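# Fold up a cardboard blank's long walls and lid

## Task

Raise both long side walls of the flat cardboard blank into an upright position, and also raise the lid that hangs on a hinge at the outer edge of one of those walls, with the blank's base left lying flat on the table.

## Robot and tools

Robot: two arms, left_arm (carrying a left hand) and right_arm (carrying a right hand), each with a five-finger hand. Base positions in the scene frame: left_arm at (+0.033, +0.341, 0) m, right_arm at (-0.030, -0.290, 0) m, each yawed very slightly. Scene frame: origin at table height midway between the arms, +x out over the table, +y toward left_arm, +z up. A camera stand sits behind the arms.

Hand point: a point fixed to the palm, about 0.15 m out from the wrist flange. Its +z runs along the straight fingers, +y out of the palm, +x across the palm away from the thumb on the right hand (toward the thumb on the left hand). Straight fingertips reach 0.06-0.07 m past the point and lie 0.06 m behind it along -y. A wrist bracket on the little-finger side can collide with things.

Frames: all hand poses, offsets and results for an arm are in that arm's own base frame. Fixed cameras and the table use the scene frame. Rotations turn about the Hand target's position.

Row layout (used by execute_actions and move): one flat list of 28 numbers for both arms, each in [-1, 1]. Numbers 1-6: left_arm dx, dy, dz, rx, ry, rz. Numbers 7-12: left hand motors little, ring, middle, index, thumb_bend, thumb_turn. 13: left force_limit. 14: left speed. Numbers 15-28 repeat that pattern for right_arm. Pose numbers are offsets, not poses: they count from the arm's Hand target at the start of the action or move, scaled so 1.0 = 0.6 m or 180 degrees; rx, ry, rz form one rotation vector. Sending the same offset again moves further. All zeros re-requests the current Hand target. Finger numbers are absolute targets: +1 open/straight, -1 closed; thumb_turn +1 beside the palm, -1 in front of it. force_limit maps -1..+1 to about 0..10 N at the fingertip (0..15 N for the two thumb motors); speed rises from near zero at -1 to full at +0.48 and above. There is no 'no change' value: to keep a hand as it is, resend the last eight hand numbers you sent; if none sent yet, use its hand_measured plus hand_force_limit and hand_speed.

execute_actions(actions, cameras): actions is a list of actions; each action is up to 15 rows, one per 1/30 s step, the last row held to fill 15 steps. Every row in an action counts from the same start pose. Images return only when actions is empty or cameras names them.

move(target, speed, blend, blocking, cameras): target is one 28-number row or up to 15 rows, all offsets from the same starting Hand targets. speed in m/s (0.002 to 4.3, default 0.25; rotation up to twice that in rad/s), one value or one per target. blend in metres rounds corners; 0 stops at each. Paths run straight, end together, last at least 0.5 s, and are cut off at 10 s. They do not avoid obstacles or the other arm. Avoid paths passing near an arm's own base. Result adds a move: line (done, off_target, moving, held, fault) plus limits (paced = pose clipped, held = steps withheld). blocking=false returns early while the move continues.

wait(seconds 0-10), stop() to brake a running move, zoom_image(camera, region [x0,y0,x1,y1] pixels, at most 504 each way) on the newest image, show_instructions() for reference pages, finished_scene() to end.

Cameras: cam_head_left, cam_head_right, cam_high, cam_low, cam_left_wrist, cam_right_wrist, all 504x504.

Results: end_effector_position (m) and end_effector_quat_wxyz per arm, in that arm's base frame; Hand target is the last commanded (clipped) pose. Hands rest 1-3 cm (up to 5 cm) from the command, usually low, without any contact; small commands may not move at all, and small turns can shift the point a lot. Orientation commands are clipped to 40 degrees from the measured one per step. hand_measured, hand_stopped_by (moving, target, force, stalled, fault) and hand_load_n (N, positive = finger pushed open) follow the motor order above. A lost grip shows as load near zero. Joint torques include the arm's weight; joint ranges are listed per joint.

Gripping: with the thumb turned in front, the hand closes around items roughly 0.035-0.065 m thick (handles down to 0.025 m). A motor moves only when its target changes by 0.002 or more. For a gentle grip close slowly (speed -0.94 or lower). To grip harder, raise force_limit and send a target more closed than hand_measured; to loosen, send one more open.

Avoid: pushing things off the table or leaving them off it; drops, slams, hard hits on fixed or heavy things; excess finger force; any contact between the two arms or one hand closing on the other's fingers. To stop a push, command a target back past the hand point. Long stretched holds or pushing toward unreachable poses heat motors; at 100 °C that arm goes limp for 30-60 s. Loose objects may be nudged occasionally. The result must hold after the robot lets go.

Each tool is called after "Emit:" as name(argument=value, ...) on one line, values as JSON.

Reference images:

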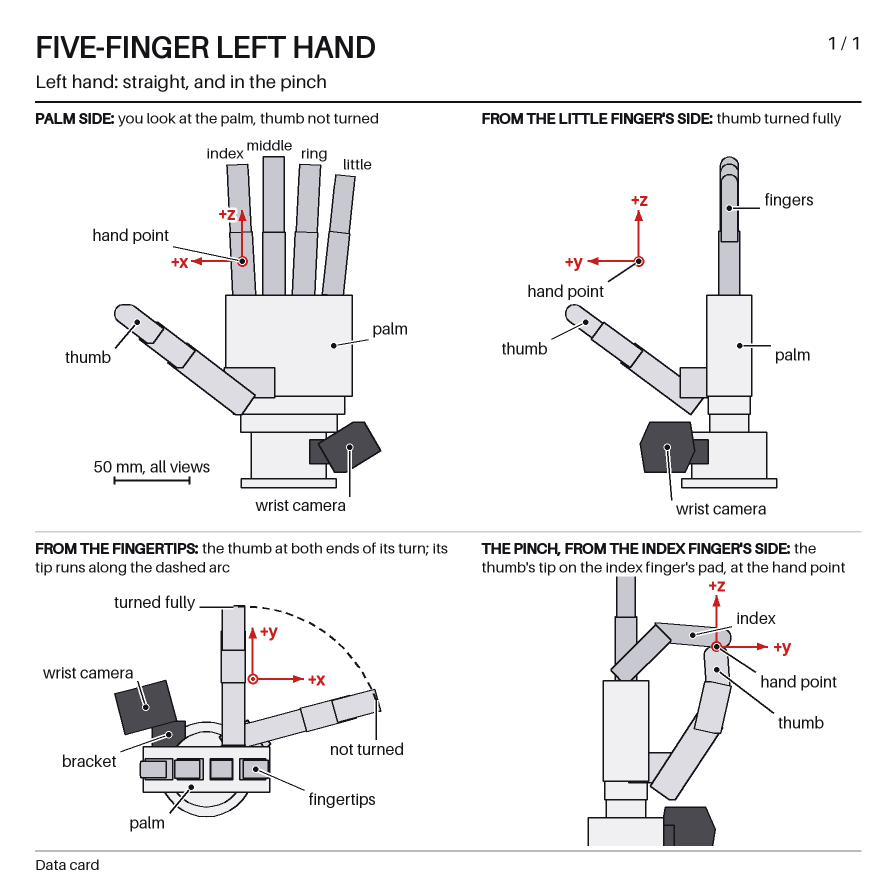

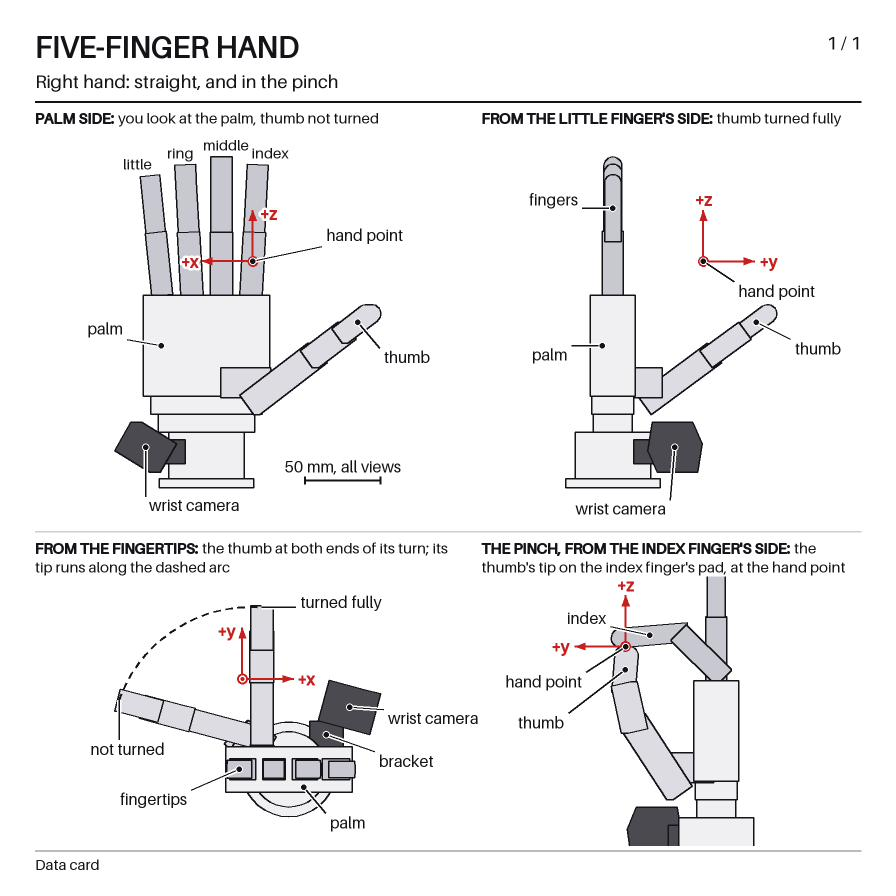

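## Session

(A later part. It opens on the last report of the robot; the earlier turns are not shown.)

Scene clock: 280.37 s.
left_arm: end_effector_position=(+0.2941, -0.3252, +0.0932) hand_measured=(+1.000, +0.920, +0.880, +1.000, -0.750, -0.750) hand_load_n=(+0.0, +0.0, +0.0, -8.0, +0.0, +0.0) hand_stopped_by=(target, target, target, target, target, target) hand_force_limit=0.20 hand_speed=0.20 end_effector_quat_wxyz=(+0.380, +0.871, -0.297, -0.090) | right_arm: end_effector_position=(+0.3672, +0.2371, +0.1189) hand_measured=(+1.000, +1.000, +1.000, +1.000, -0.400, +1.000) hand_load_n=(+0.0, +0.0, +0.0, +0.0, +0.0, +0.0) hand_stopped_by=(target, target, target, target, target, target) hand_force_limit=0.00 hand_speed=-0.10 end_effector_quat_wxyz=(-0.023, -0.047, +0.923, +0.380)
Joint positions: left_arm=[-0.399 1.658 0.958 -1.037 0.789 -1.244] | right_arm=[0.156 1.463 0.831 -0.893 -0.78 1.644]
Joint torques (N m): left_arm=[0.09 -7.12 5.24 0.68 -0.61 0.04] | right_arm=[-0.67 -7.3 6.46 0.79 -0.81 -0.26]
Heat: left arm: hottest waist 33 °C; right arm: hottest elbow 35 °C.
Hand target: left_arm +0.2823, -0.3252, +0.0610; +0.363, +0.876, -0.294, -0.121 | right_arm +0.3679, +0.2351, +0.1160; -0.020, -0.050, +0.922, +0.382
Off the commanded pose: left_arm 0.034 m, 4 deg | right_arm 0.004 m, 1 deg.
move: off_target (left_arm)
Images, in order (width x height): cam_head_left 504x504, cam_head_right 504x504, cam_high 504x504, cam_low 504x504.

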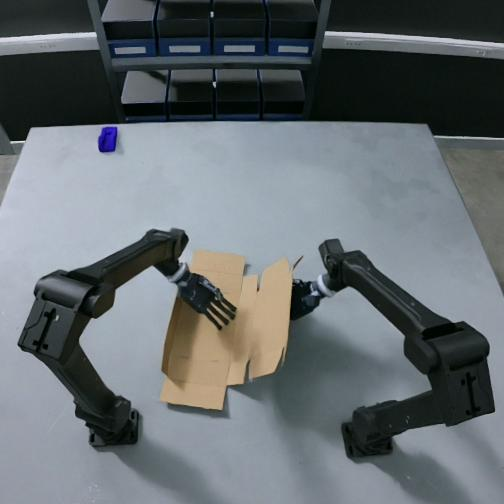

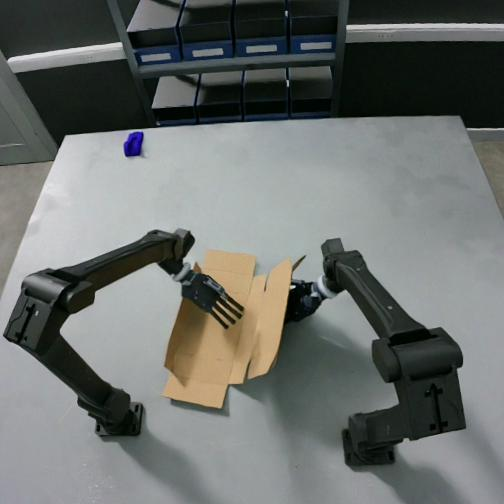

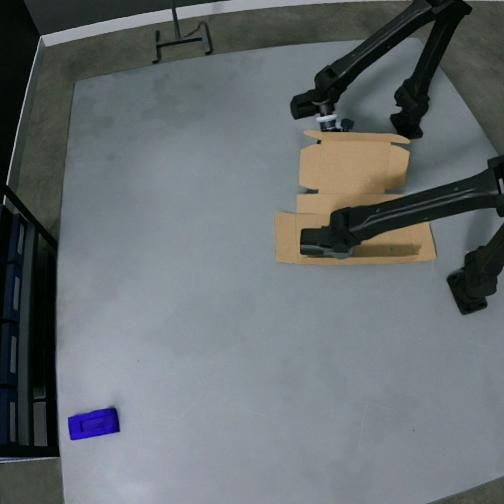

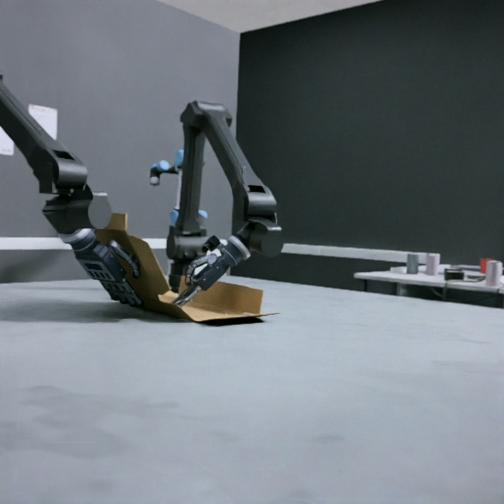

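Emit:
move(target=[[0, 0, 0.148, 0, 0, 0, 1, 0.92, 0.88, 0.96, -0.75, -0.75, 0.2, 0.2, 0, 0, 0, 0, 0, 0, 1, 1, 1, 1, -0.4, 1, 0, -0.1], [0.022, 0.1007, 0.148, 0.034, -0.0187, 0.0836, 1, 0.92, 0.88, 0.96, -0.75, -0.75, 0.2, 0.2, 0, 0, 0, 0, 0, 0, 1, 1, 1, 1, -0.4, 1, 0, -0.1], [0.022, 0.1007, 0.008, 0.034, -0.0187, 0.0836, 1, 0.92, 0.88, 0.96, -0.75, -0.75, 0.2, 0.2, 0, 0, 0, 0, 0, 0, 1, 1, 1, 1, -0.4, 1, 0, -0.1]], speed=[0.15, 0.15, 0.08], blend=[0.0, 0, 0], cameras=["all"])

Emit:
zoom_image(camera="cam_low", region=[50, 200, 250, 350])

Emit:
zoom_image(camera="cam_head_left", region=[160, 225, 360, 425])

Scene clock: 286.10 s.
left_arm: end_effector_position=(+0.2960, -0.2727, +0.0912) hand_measured=(+1.000, +0.920, +0.880, +0.960, -0.750, -0.750) hand_load_n=(+0.0, +0.0, -2.0, -4.5, +0.0, +0.0) hand_stopped_by=(target, target, target, target, target, target) hand_force_limit=0.20 hand_speed=0.20 end_effector_quat_wxyz=(+0.331, +0.921, -0.199, -0.044) | right_arm: end_effector_position=(+0.3671, +0.2372, +0.1190) hand_measured=(+1.000, +1.000, +1.000, +1.000, -0.400, +1.000) hand_load_n=(+0.0, +0.0, +0.0, +0.0, +0.0, +0.0) hand_stopped_by=(target, target, target, target, target, target) hand_force_limit=0.00 hand_speed=-0.10 end_effector_quat_wxyz=(-0.022, -0.048, +0.923, +0.380)
Joint positions: left_arm=[-0.302 1.463 0.791 -0.933 0.68 -1.436] | right_arm=[0.156 1.463 0.831 -0.893 -0.781 1.642]
Joint torques (N m): left_arm=[2.55 -5.6 5.44 1.24 -0.28 -0.04] | right_arm=[-0.62 -7.24 6.45 0.73 -0.79 -0.23]
Heat: left arm: hottest waist 33 °C; right arm: hottest elbow 35 °C.
Hand target: left_arm +0.2954, -0.2648, +0.0658; +0.320, +0.928, -0.180, -0.063 | right_arm +0.3679, +0.2351, +0.1160; -0.020, -0.050, +0.922, +0.382
Off the commanded pose: left_arm 0.027 m, 3 deg | right_arm 0.004 m, 0 deg.
move: off_target (left_arm)
camera_calibration:
cam_left_wrist: T_world_to_cam=[[0.532853, 0.551548, -0.641765, 0.0574514], [0.814369, -0.128162, 0.566019, -0.32684], [0.229938, -0.824238, -0.517455, -0.129088], [0, 0, 0, 1]] pos_world=[0.265238, -0.179975, 0.155071]
cam_right_wrist: T_world_to_cam=[[-0.280379, 0.701486, 0.655214, -0.133277], [0.864342, -0.112381, 0.490187, -0.346153], [0.417493, 0.703767, -0.574814, -0.13948], [0, 0, 0, 1]] pos_world=[0.320058, 0.152752, 0.176829]

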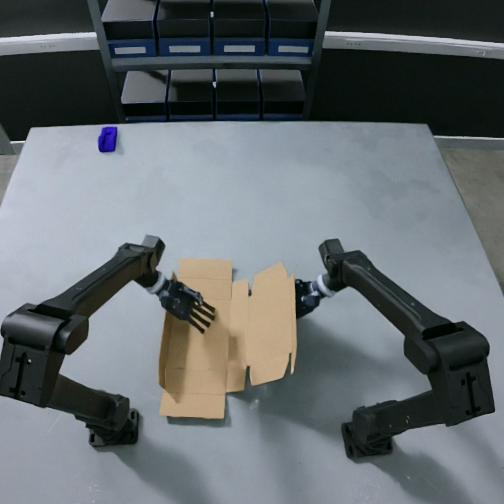

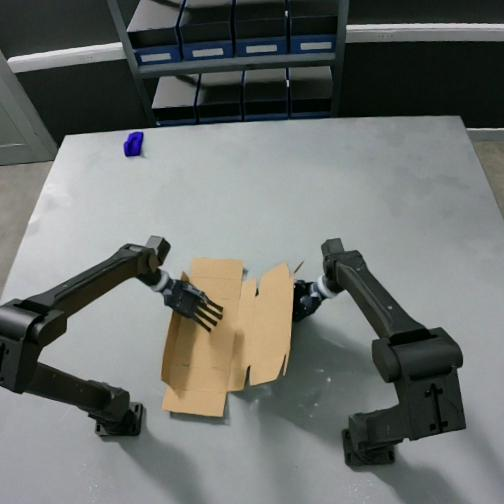

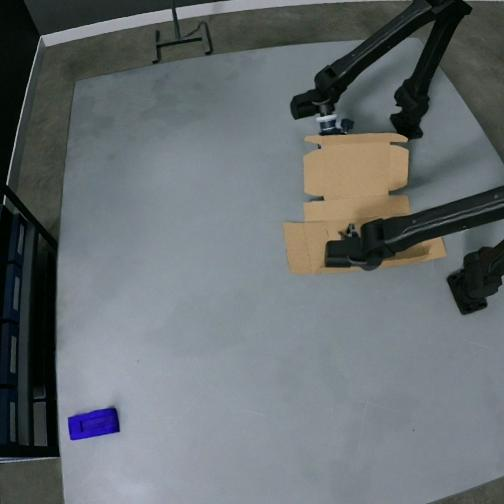

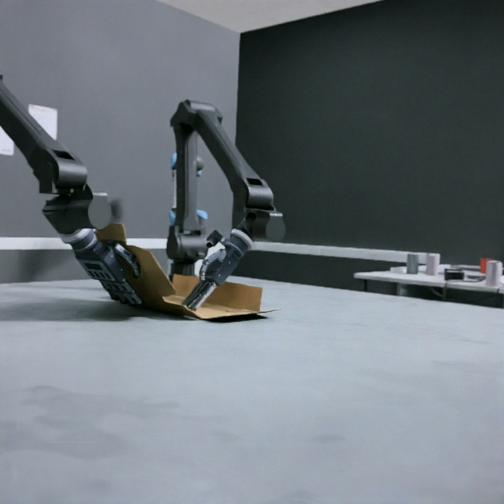

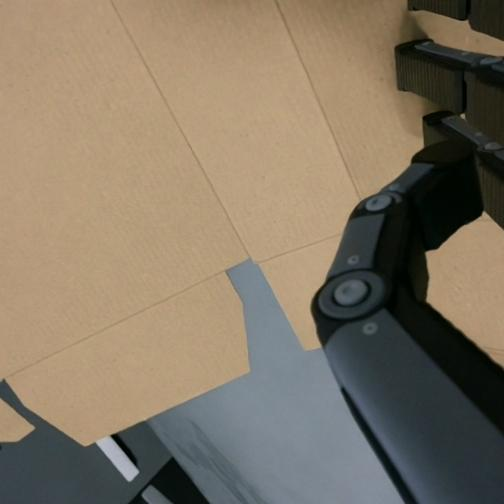

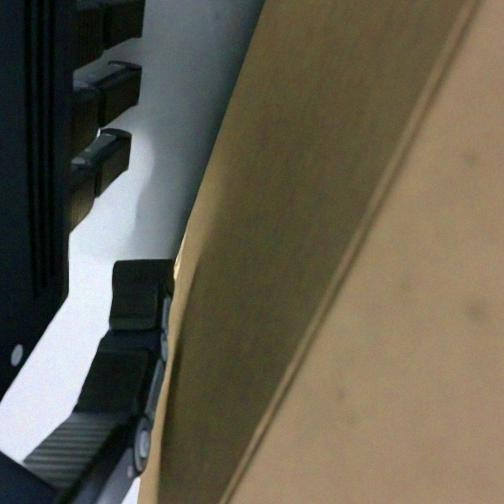

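Scaled by 2.520 from the camera's 504x504 image, which has a finer 720x720 frame.

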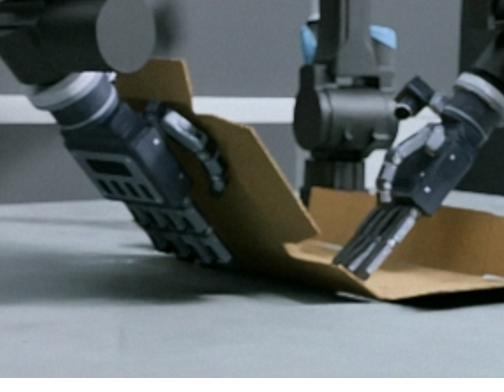

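Scaled by 2.520 from the camera's 504x504 image, which has a finer 720x720 frame.

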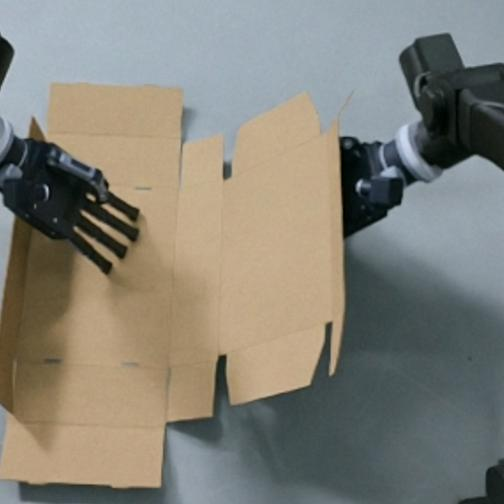

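Emit:
move(target=[[0, 0, 0, 0, 0, 0, 1, 0.92, 0.88, 0.96, -0.75, -0.75, 0.2, 0.2, -0.03, 0.058, -0.033, 0, 0, -0.022, 1, 1, 1, 1, -0.4, 1, 0, -0.1], [0, 0, 0, 0, 0, 0, 1, 0.92, 0.88, 0.96, -0.75, -0.75, 0.2, 0.2, -0.0215, 0.0915, -0.033, 0, 0, -0.022, 1, 1, 1, 1, -0.4, 1, 0, -0.1], [0, 0, 0, 0, 0, 0, 1, 0.92, 0.88, 0.96, -0.75, -0.75, 0.2, 0.2, -0.01, 0.1115, 0.0433, 0, 0, -0.022, 1, 1, 1, 1, -0.4, 1, 0, -0.1], [0, 0, 0, 0, 0, 0, 1, 0.92, 0.88, 0.96, -0.75, -0.75, 0.2, 0.2, -0.003, 0.1365, 0.0767, 0, 0, -0.022, 1, 1, 1, 1, -0.4, 1, 0, -0.1]], speed=[0.08, 0.06, 0.06, 0.06], blend=[0.0, 0, 0.005, 0], cameras=["all"])

Emit:
zoom_image(camera="cam_low", region=[50, 200, 250, 350])

Emit:
zoom_image(camera="cam_head_left", region=[140, 225, 340, 425])

Scene clock: 291.47 s.
left_arm: end_effector_position=(+0.2964, -0.2728, +0.0912) hand_measured=(+1.000, +0.920, +0.880, +0.960, -0.750, -0.750) hand_load_n=(+0.0, -0.5, -2.0, -3.5, +0.0, +0.0) hand_stopped_by=(target, target, target, target, target, target) hand_force_limit=0.20 hand_speed=0.20 end_effector_quat_wxyz=(+0.331, +0.921, -0.199, -0.043) | right_arm: end_effector_position=(+0.3517, +0.3025, +0.1329) hand_measured=(+1.000, +1.000, +1.000, +1.000, -0.400, +1.000) hand_load_n=(+0.0, +0.5, +0.0, +0.5, -0.5, +0.5) hand_stopped_by=(target, target, target, target, target, target) hand_force_limit=0.00 hand_speed=-0.10 end_effector_quat_wxyz=(-0.029, -0.002, +0.928, +0.371)
Joint positions: left_arm=[-0.302 1.463 0.791 -0.931 0.68 -1.436] | right_arm=[0.361 1.376 0.794 -0.729 -0.726 2.026]
Joint torques (N m): left_arm=[2.55 -5.6 5.44 1.16 -0.29 -0.05] | right_arm=[1.49 -8.18 11.19 0.62 -0.77 -0.03]
Heat: left arm: hottest waist 33 °C; right arm: hottest elbow 35 °C.
Hand target: left_arm +0.2954, -0.2648, +0.0658; +0.320, +0.928, -0.180, -0.063 | right_arm +0.3662, +0.3170, +0.1620; -0.007, -0.018, +0.924, +0.383
Off the commanded pose: left_arm 0.027 m, 4 deg | right_arm 0.036 m, 3 deg.
move: off_target (left_arm, right_arm)
camera_calibration:
cam_left_wrist: T_world_to_cam=[[0.5342, 0.551113, -0.641019, 0.0567902], [0.813149, -0.12767, 0.567882, -0.326967], [0.231128, -0.824606, -0.516338, -0.129799], [0, 0, 0, 1]] pos_world=[0.265536, -0.180074, 0.155062]
cam_right_wrist: T_world_to_cam=[[-0.193537, 0.735663, 0.649109, -0.232611], [0.874537, -0.170509, 0.453996, -0.313583], [0.444667, 0.655535, -0.610365, -0.16129], [0, 0, 0, 1]] pos_world=[0.300941, 0.223386, 0.19491]

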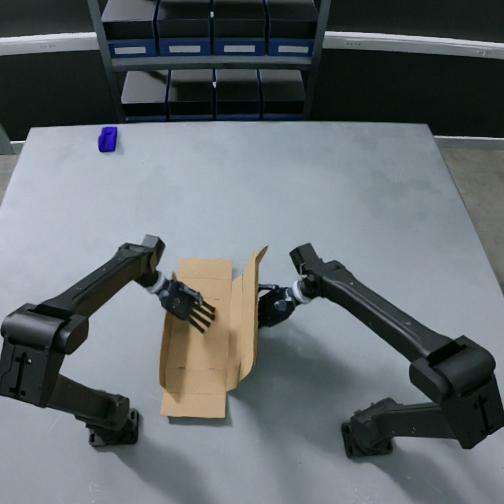

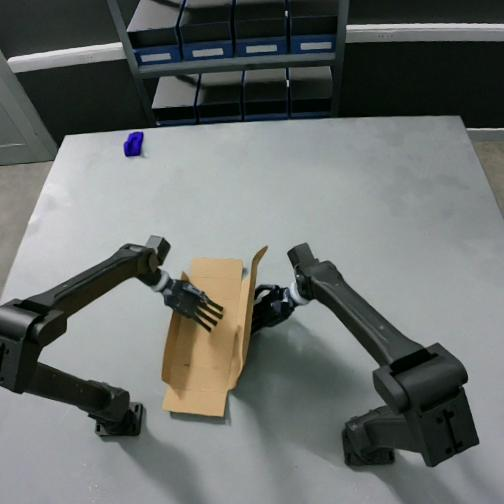

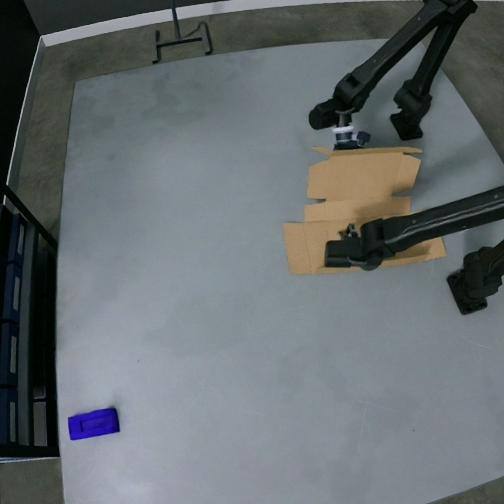

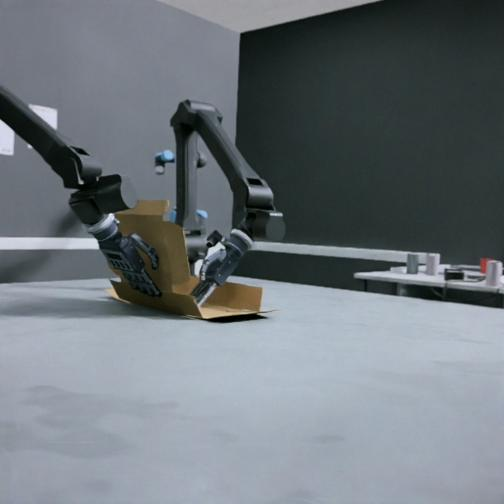

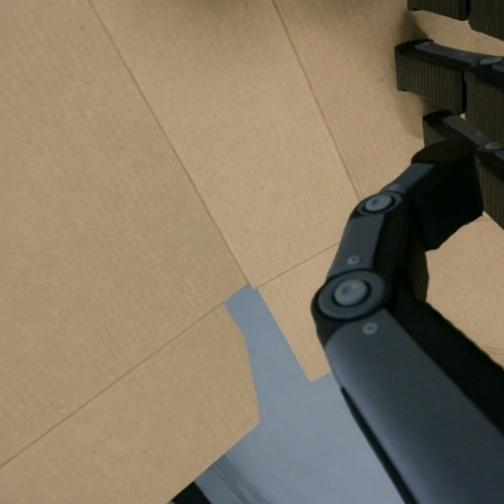

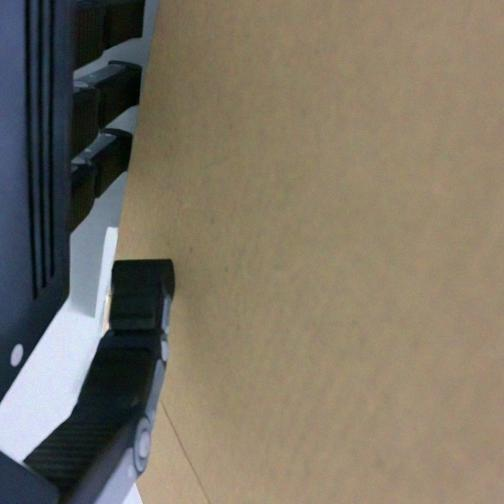

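Scaled by 2.520 from the camera's 504x504 image, which has a finer 720x720 frame.

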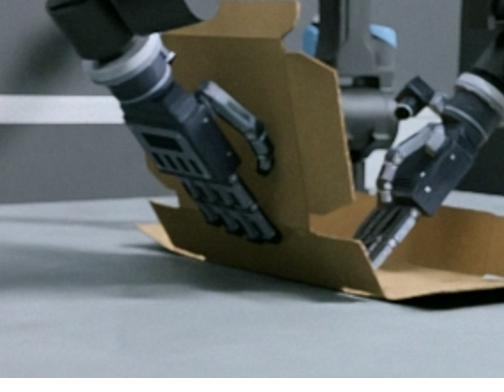

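Scaled by 2.520 from the camera's 504x504 image, which has a finer 720x720 frame.

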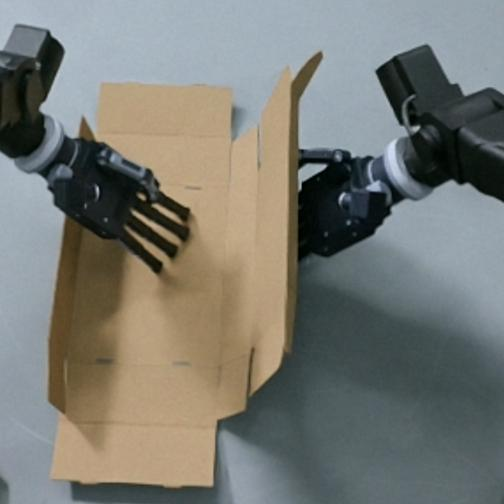

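Emit:
move(target=[[0, 0, 0, 0, 0, 0, 1, 0.92, 0.88, 0.96, -0.75, -0.75, 0.2, 0.2, 0.006, 0.048, 0.015, 0, 0, 0, 1, 1, 1, 1, -0.4, 1, 0, -0.1], [0, 0, 0, 0, 0, 0, 1, 0.92, 0.88, 0.96, -0.75, -0.75, 0.2, 0.2, 0.008, 0.075, 0.01, 0, 0, 0.01, 1, 1, 1, 1, -0.4, 1, 0, -0.1], [0, 0, 0, 0, 0, 0, 1, 0.92, 0.88, 0.96, -0.75, -0.75, 0.2, 0.2, 0.008, 0.107, -0.007, 0, 0, 0.02, 1, 1, 1, 1, -0.4, 1, 0, -0.1]], speed=[0.06, 0.06, 0.06], blend=[0.005, 0.005, 0], cameras=["all"])

Emit:
zoom_image(camera="cam_low", region=[50, 200, 250, 350])

Emit:
zoom_image(camera="cam_head_left", region=[140, 225, 340, 425])

Scene clock: 293.83 s.
left_arm: end_effector_position=(+0.2994, -0.2694, +0.0909) hand_measured=(+1.000, +0.920, +0.880, +0.960, -0.750, -0.750) hand_load_n=(+0.0, -0.5, -2.0, -3.0, +0.0, -0.5) hand_stopped_by=(target, target, target, target, target, target) hand_force_limit=0.20 hand_speed=0.20 end_effector_quat_wxyz=(+0.331, +0.923, -0.194, -0.041) | right_arm: end_effector_position=(+0.3595, +0.3540, +0.1390) hand_measured=(+1.000, +1.000, +1.000, +1.000, -0.400, +1.000) hand_load_n=(+0.0, +0.0, +0.5, +0.0, +0.0, +0.0) hand_stopped_by=(target, target, target, target, target, target) hand_force_limit=0.00 hand_speed=-0.10 end_effector_quat_wxyz=(-0.036, -0.026, +0.930, +0.365)
Joint positions: left_arm=[-0.291 1.463 0.791 -0.931 0.679 -1.436] | right_arm=[0.471 1.448 0.889 -0.705 -0.697 2.097]
Joint torques (N m): left_arm=[1.67 -5.36 5.48 1.18 -0.24 -0.04] | right_arm=[2.9 -6.77 11.29 2.1 -1.04 0.02]
Heat: left arm: hottest waist 33 °C; right arm: hottest elbow 35 °C.
Hand target: left_arm +0.2955, -0.2647, +0.0658; +0.320, +0.928, -0.180, -0.062 | right_arm +0.3710, +0.3811, +0.1579; -0.019, -0.047, +0.923, +0.382
Off the commanded pose: left_arm 0.026 m, 3 deg | right_arm 0.035 m, 4 deg.
joint sent to its limit (right arm) — joint 6 (wrist roll), upper limit. The joint targets still meet the commanded pose.
move: off_target (left_arm, right_arm)
camera_calibration:
cam_left_wrist: T_world_to_cam=[[0.528669, 0.557709, -0.639898, 0.0564553], [0.814152, -0.119894, 0.568139, -0.327001], [0.240137, -0.821332, -0.517444, -0.129562], [0, 0, 0, 1]] pos_world=[0.267495, -0.177104, 0.154867]
cam_right_wrist: T_world_to_cam=[[-0.234204, 0.73179, 0.640025, -0.255615], [0.879245, -0.121467, 0.460624, -0.334478], [0.414822, 0.670619, -0.614974, -0.188757], [0, 0, 0, 1]] pos_world=[0.312523, 0.273012, 0.201588]

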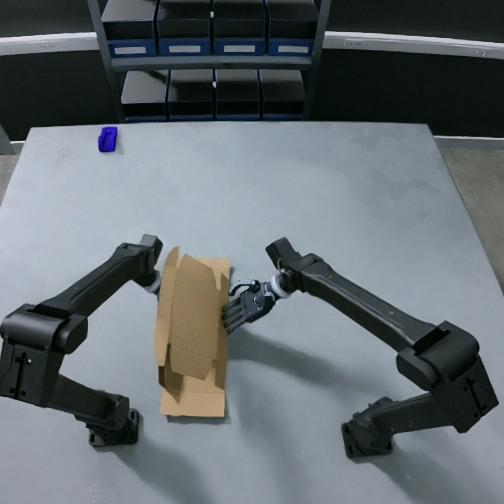

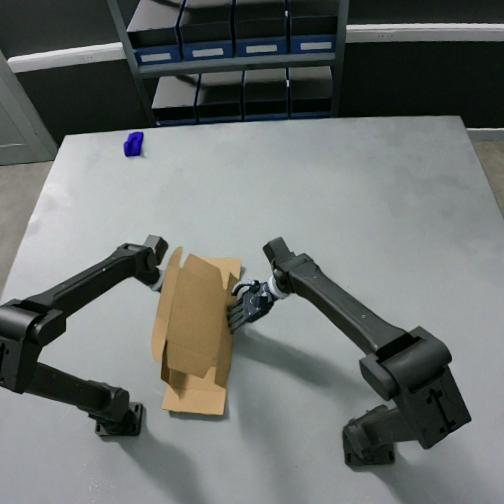

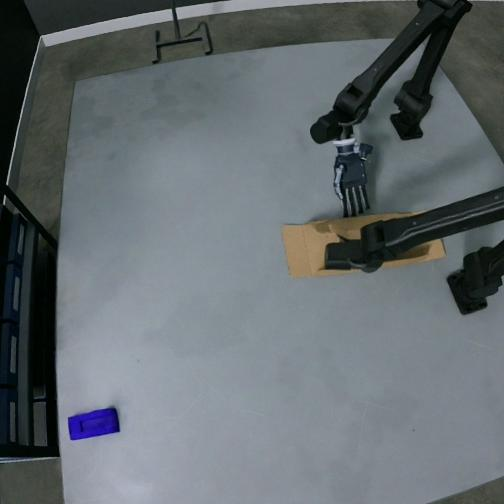

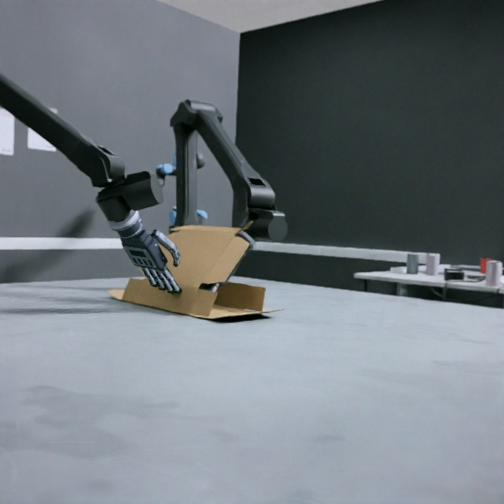

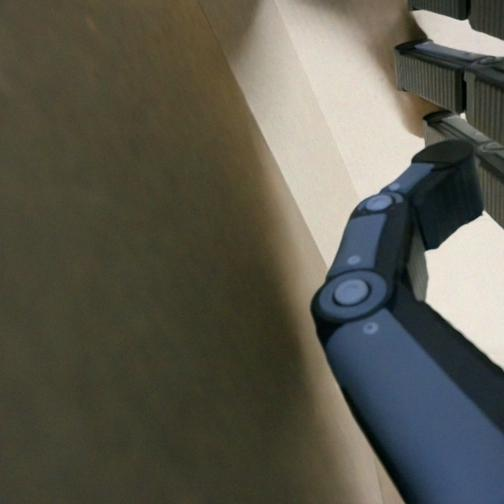

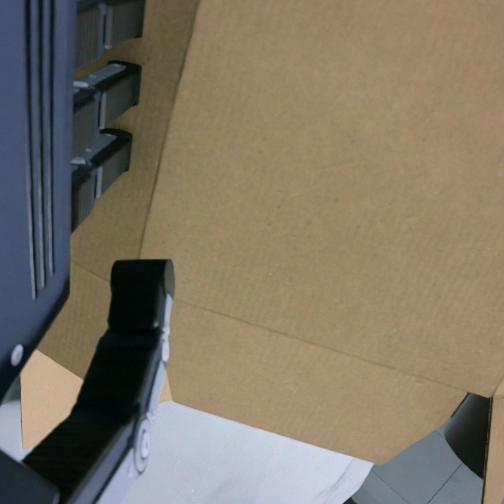

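Scaled by 2.520 from the camera's 504x504 image, which has a finer 720x720 frame.

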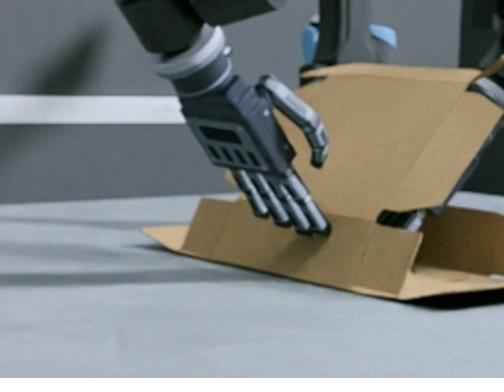

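Scaled by 2.520 from the camera's 504x504 image, which has a finer 720x720 frame.

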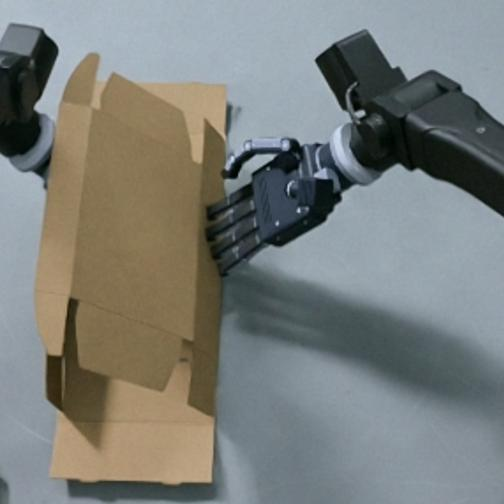

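Emit:
move(target=[[0, 0, 0, 0, 0, 0, 1, 0.92, 0.88, 0.96, -0.75, -0.75, 0.2, 0.2, 0.0, 0.03, -0.0215, 0, 0, 0.02, 1, 1, 1, 1, -0.4, 1, 0, -0.1], [0, 0, 0, 0, 0, 0, 1, 0.92, 0.88, 0.96, -0.75, -0.75, 0.2, 0.2, 0.0, 0.06, -0.063, 0, 0, 0.03, 1, 1, 1, 1, -0.4, 1, 0, -0.1]], speed=[0.06, 0.06], blend=[0.005, 0], cameras=["all"])

Emit:
zoom_image(camera="cam_low", region=[50, 200, 250, 350])

Emit:
zoom_image(camera="cam_head_left", region=[140, 225, 340, 425])

Scene clock: 295.73 s.
left_arm: end_effector_position=(+0.3058, -0.2617, +0.0901) hand_measured=(+1.000, +0.920, +0.880, +0.960, -0.750, -0.750) hand_load_n=(+0.0, -1.0, -2.5, -3.5, -2.0, +0.0) hand_stopped_by=(target, target, target, target, target, target) hand_force_limit=0.20 hand_speed=0.20 end_effector_quat_wxyz=(+0.329, +0.926, -0.184, -0.037) | right_arm: end_effector_position=(+0.3685, +0.3810, +0.1227) hand_measured=(+1.000, +1.000, +1.000, +1.000, -0.400, +1.000) hand_load_n=(+0.0, +0.0, +0.5, +0.0, +0.0, +0.0) hand_stopped_by=(target, target, target, target, target, target) hand_force_limit=0.00 hand_speed=-0.10 end_effector_quat_wxyz=(-0.047, -0.050, +0.925, +0.374)
Joint positions: left_arm=[-0.268 1.463 0.791 -0.931 0.674 -1.436] | right_arm=[0.503 1.55 0.941 -0.661 -0.724 2.08]
Joint torques (N m): left_arm=[0.03 -5.48 5.49 1.1 -0.09 -0.02] | right_arm=[4.72 -5.36 10.52 2.89 -0.58 -0.27]
Heat: left arm: hottest waist 33 °C; right arm: hottest elbow 35 °C.
Hand target: left_arm +0.2955, -0.2647, +0.0658; +0.320, +0.928, -0.180, -0.062 | right_arm +0.3709, +0.4171, +0.1200; -0.037, -0.090, +0.919, +0.381
Off the commanded pose: left_arm 0.027 m, 3 deg | right_arm 0.036 m, 5 deg.
move: off_target (left_arm, right_arm)
camera_calibration:
cam_left_wrist: T_world_to_cam=[[0.516267, 0.572968, -0.636535, 0.0557802], [0.816018, -0.103487, 0.568686, -0.327081], [0.259966, -0.813018, -0.520979, -0.128857], [0, 0, 0, 1]] pos_world=[0.271606, -0.170572, 0.154381]
cam_right_wrist: T_world_to_cam=[[-0.268374, 0.70489, 0.656586, -0.242017], [0.887014, -0.0850307, 0.453846, -0.347415], [0.375741, 0.704202, -0.602427, -0.220502], [0, 0, 0, 1]] pos_world=[0.326062, 0.296332, 0.183741]

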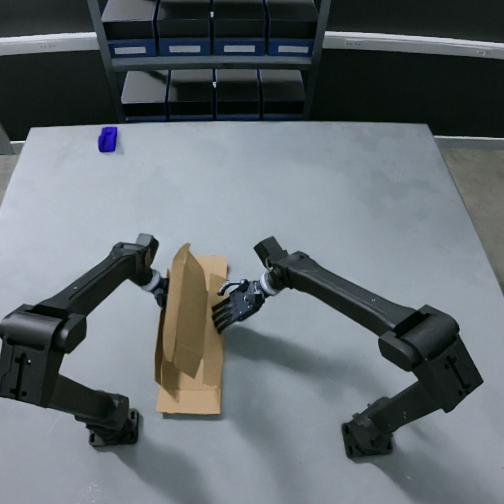

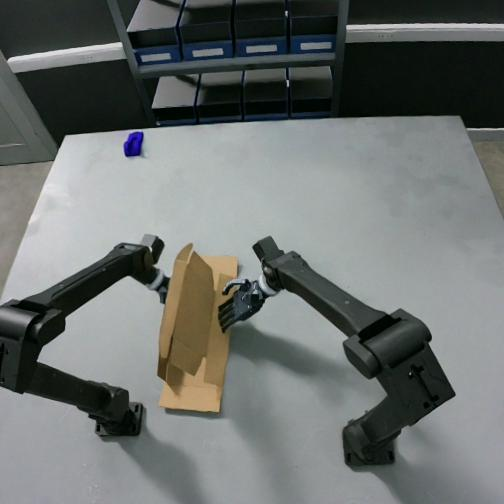

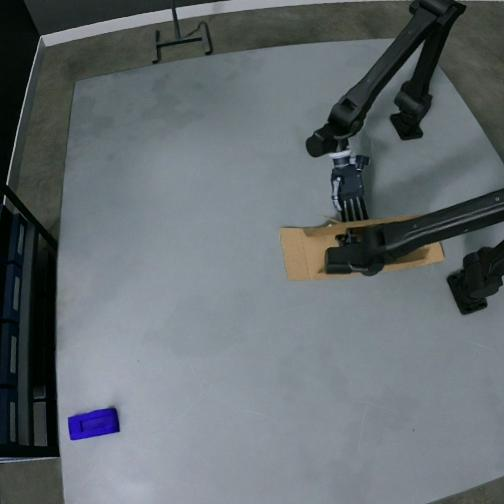

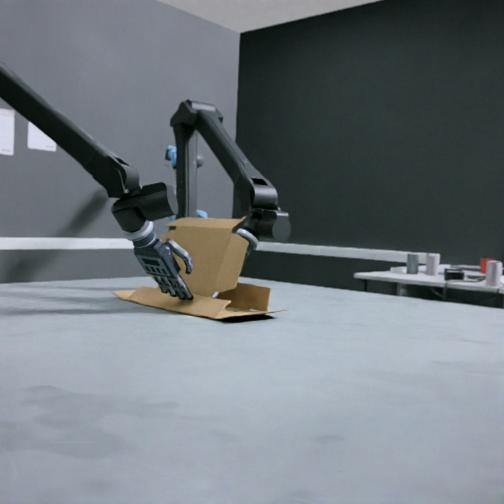

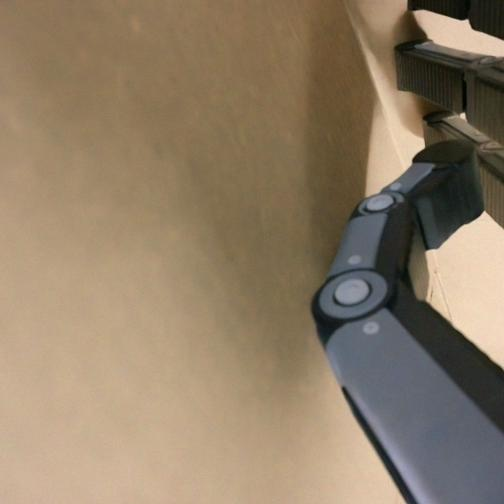

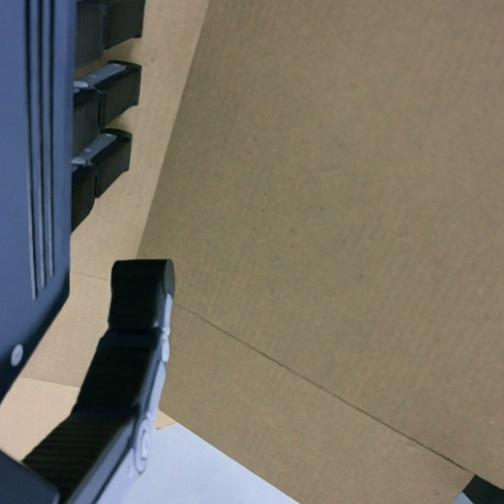

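Scaled by 2.520 from the camera's 504x504 image, which has a finer 720x720 frame.

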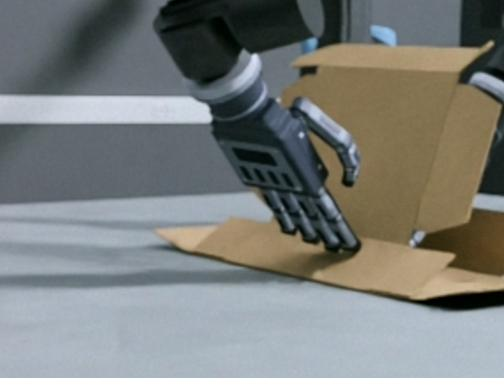

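Scaled by 2.520 from the camera's 504x504 image, which has a finer 720x720 frame.

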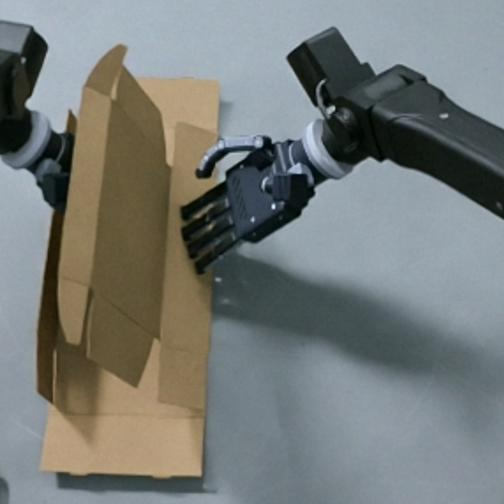

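Emit:
move(target=[[0, 0, 0, 0, 0, 0, 1, 0.92, 0.88, 0.96, -0.75, -0.75, 0.2, 0.2, 0.0, 0.0, -0.05, 0, 0, 0.0, 1, 1, 1, 1, -0.4, 1, 0, -0.1]], speed=[0.06], cameras=["cam_low", "cam_head_left", "cam_high"])

Emit:
zoom_image(camera="cam_low", region=[50, 200, 250, 350])

Emit:
zoom_image(camera="cam_head_left", region=[140, 225, 340, 425])

Scene clock: 296.97 s.
left_arm: end_effector_position=(+0.3098, -0.2571, +0.0899) hand_measured=(+1.000, +0.920, +0.880, +0.960, -0.750, -0.750) hand_load_n=(+0.0, -1.5, -3.0, -4.0, -4.0, +0.0) hand_stopped_by=(target, target, target, target, target, target) hand_force_limit=0.20 hand_speed=0.20 end_effector_quat_wxyz=(+0.328, +0.927, -0.176, -0.034) | right_arm: end_effector_position=(+0.3738, +0.3881, +0.1160) hand_measured=(+1.000, +1.000, +1.000, +1.000, -0.400, +1.000) hand_load_n=(+0.0, +0.0, +0.0, +0.0, +0.0, +0.0) hand_stopped_by=(target, target, target, target, target, target) hand_force_limit=0.00 hand_speed=-0.10 end_effector_quat_wxyz=(-0.041, -0.059, +0.919, +0.387)
Joint positions: left_arm=[-0.254 1.462 0.791 -0.93 0.671 -1.438] | right_arm=[0.505 1.584 0.941 -0.601 -0.745 2.075]
Joint torques (N m): left_arm=[-1.2 -5.48 5.53 1.02 0.01 0.01] | right_arm=[4.42 -4.42 8.24 3.59 0.13 -0.26]
Heat: left arm: hottest waist 33 °C; right arm: hottest elbow 35 °C.
Hand target: left_arm +0.2955, -0.2648, +0.0658; +0.320, +0.928, -0.180, -0.063 | right_arm +0.3709, +0.4171, +0.0901; -0.037, -0.091, +0.919, +0.381
Off the commanded pose: left_arm 0.029 m, 3 deg | right_arm 0.039 m, 4 deg.
move: off_target (left_arm, right_arm)
Images, in order (width x height): cam_head_left 504x504, cam_high 504x504, cam_low 504x504.

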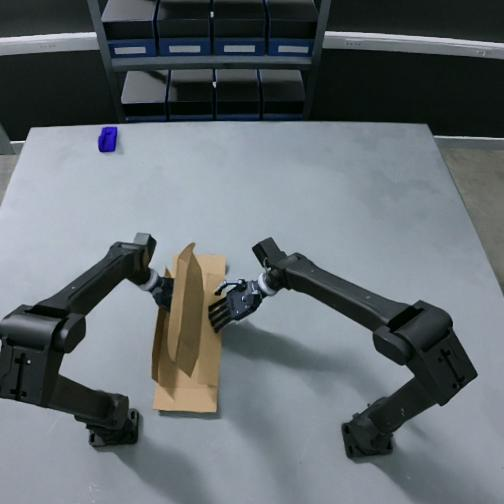

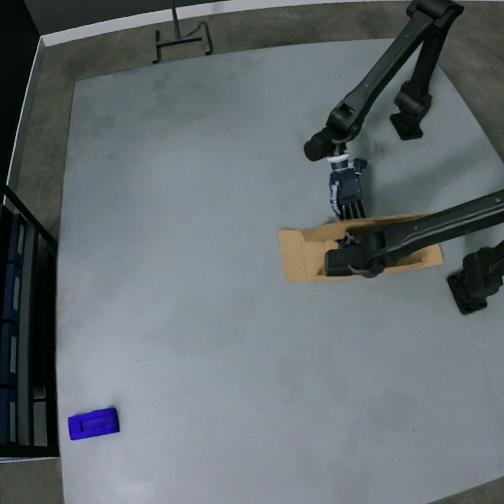

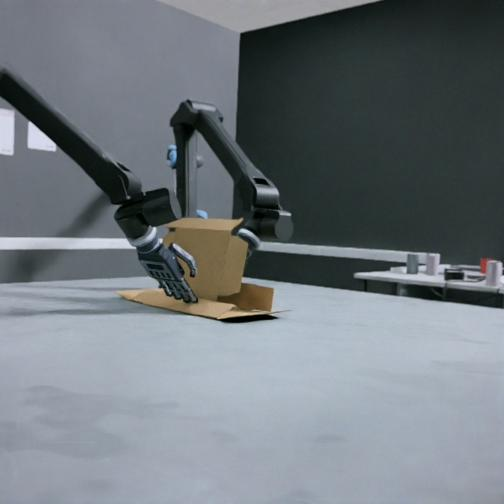

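Scaled by 2.520 from the camera's 504x504 image, which has a finer 720x720 frame.

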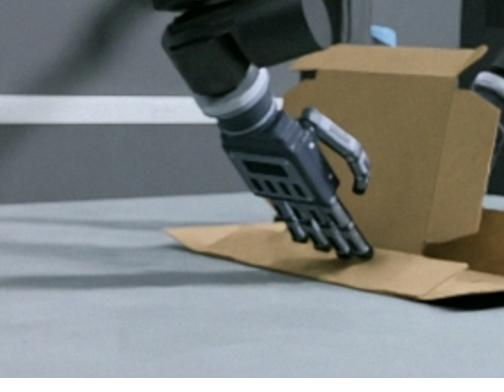

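Scaled by 2.520 from the camera's 504x504 image, which has a finer 720x720 frame.

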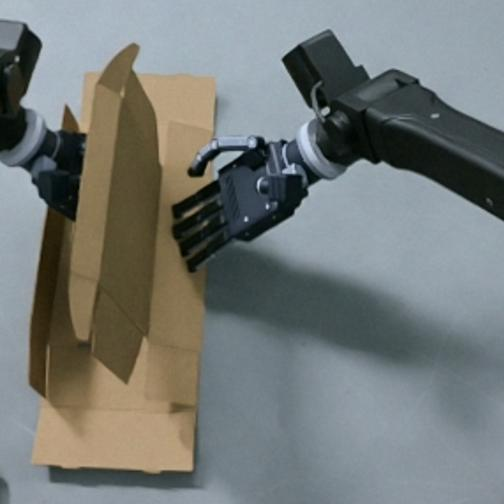

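Emit:
move(target=[[0, 0, 0, 0, 0, 0, 1, 0.92, 0.88, 0.96, -0.75, -0.75, 0.2, 0.2, 0.0, -0.06, 0.04, 0, 0, 0.0, 1, 1, 1, 1, -0.4, 1, 0, -0.1], [0, 0, 0, 0, 0, 0, 1, 0.92, 0.88, 0.96, -0.75, -0.75, 0.2, 0.2, 0.0, -0.22, 0.1, 0, 0, 0.0, 1, 1, 1, 1, -0.4, 1, 0, -0.1]], speed=[0.08, 0.1], blend=[0.01, 0], cameras=["cam_low", "cam_head_left", "cam_high", "cam_right_wrist"])

Emit:
zoom_image(camera="cam_low", region=[50, 200, 250, 350])

Emit:
zoom_image(camera="cam_head_left", region=[140, 225, 340, 425])

Scene clock: 299.83 s.
left_arm: end_effector_position=(+0.3086, -0.2609, +0.0909) hand_measured=(+1.000, +0.920, +0.880, +0.960, -0.750, -0.750) hand_load_n=(+0.0, -1.5, -2.5, -1.5, +0.0, +0.0) hand_stopped_by=(target, target, target, target, target, target) hand_force_limit=0.20 hand_speed=0.20 end_effector_quat_wxyz=(+0.330, +0.926, -0.182, -0.032) | right_arm: end_effector_position=(+0.3700, +0.2875, +0.1465) hand_measured=(+1.000, +1.000, +1.000, +1.000, -0.400, +1.000) hand_load_n=(+0.0, +0.0, +0.0, +0.0, +0.0, +0.0) hand_stopped_by=(target, target, target, target, target, target) hand_force_limit=0.00 hand_speed=-0.10 end_effector_quat_wxyz=(-0.040, -0.088, +0.920, +0.379)
Joint positions: left_arm=[-0.263 1.462 0.791 -0.923 0.677 -1.438] | right_arm=[0.275 1.486 0.941 -0.952 -0.78 1.686]
Joint torques (N m): left_arm=[-0.5 -5.42 5.56 0.77 -0.19 0] | right_arm=[-0.56 -8.82 7.41 0.13 -0.77 -0.21]
Heat: left arm: hottest waist 33 °C; right arm: hottest elbow 35 °C.
Hand target: left_arm +0.2955, -0.2647, +0.0657; +0.319, +0.928, -0.180, -0.063 | right_arm +0.3709, +0.2852, +0.1500; -0.037, -0.091, +0.919, +0.381
Off the commanded pose: left_arm 0.029 m, 4 deg | right_arm 0.004 m, 1 deg.
move: off_target (left_arm)
camera_calibration:
cam_right_wrist: T_world_to_cam=[[-0.339343, 0.673816, 0.656367, -0.156149], [0.871941, -0.0364845, 0.488249, -0.380843], [0.352938, 0.737998, -0.575147, -0.146238], [0, 0, 0, 1]] pos_world=[0.330697, 0.199245, 0.204329]
Images, in order (width x height): cam_head_left 504x504, cam_high 504x504, cam_low 504x504, cam_right_wrist 504x504.

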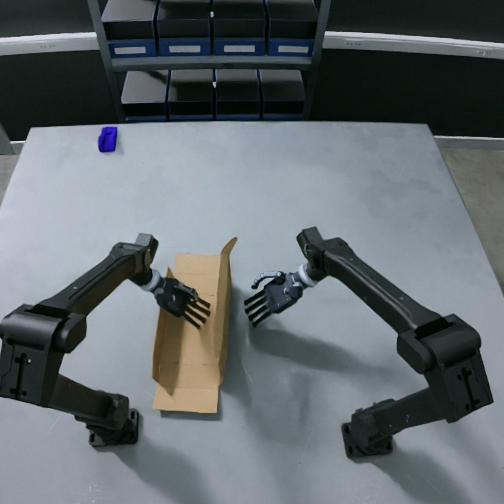

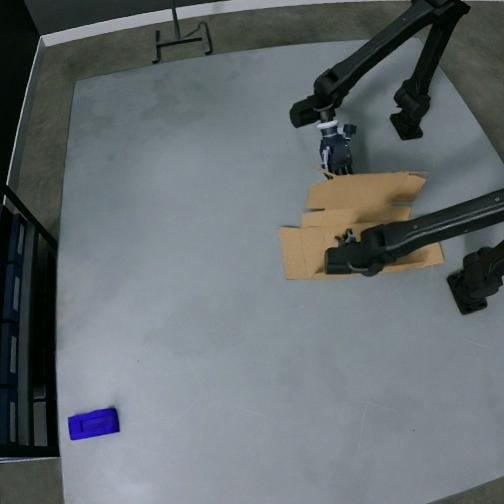

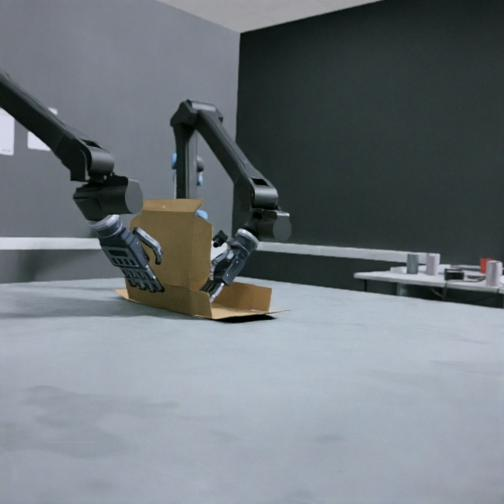

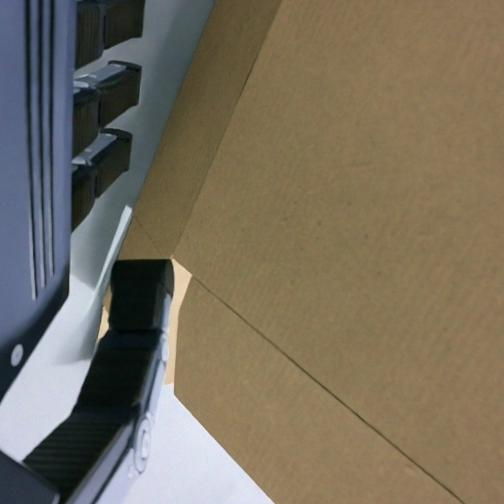

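Scaled by 2.520 from the camera's 504x504 image, which has a finer 720x720 frame.

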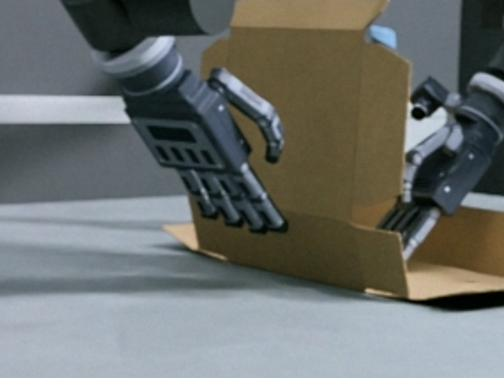

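Scaled by 2.520 from the camera's 504x504 image, which has a finer 720x720 frame.

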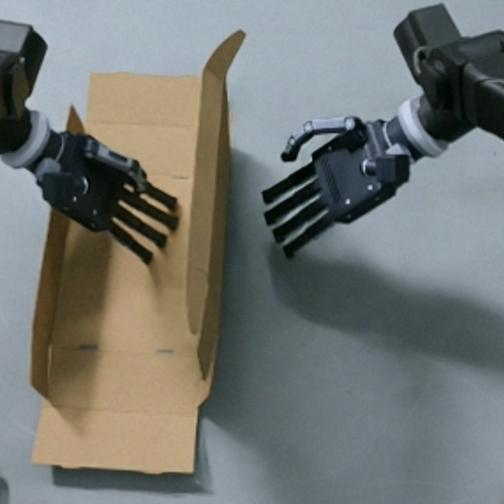

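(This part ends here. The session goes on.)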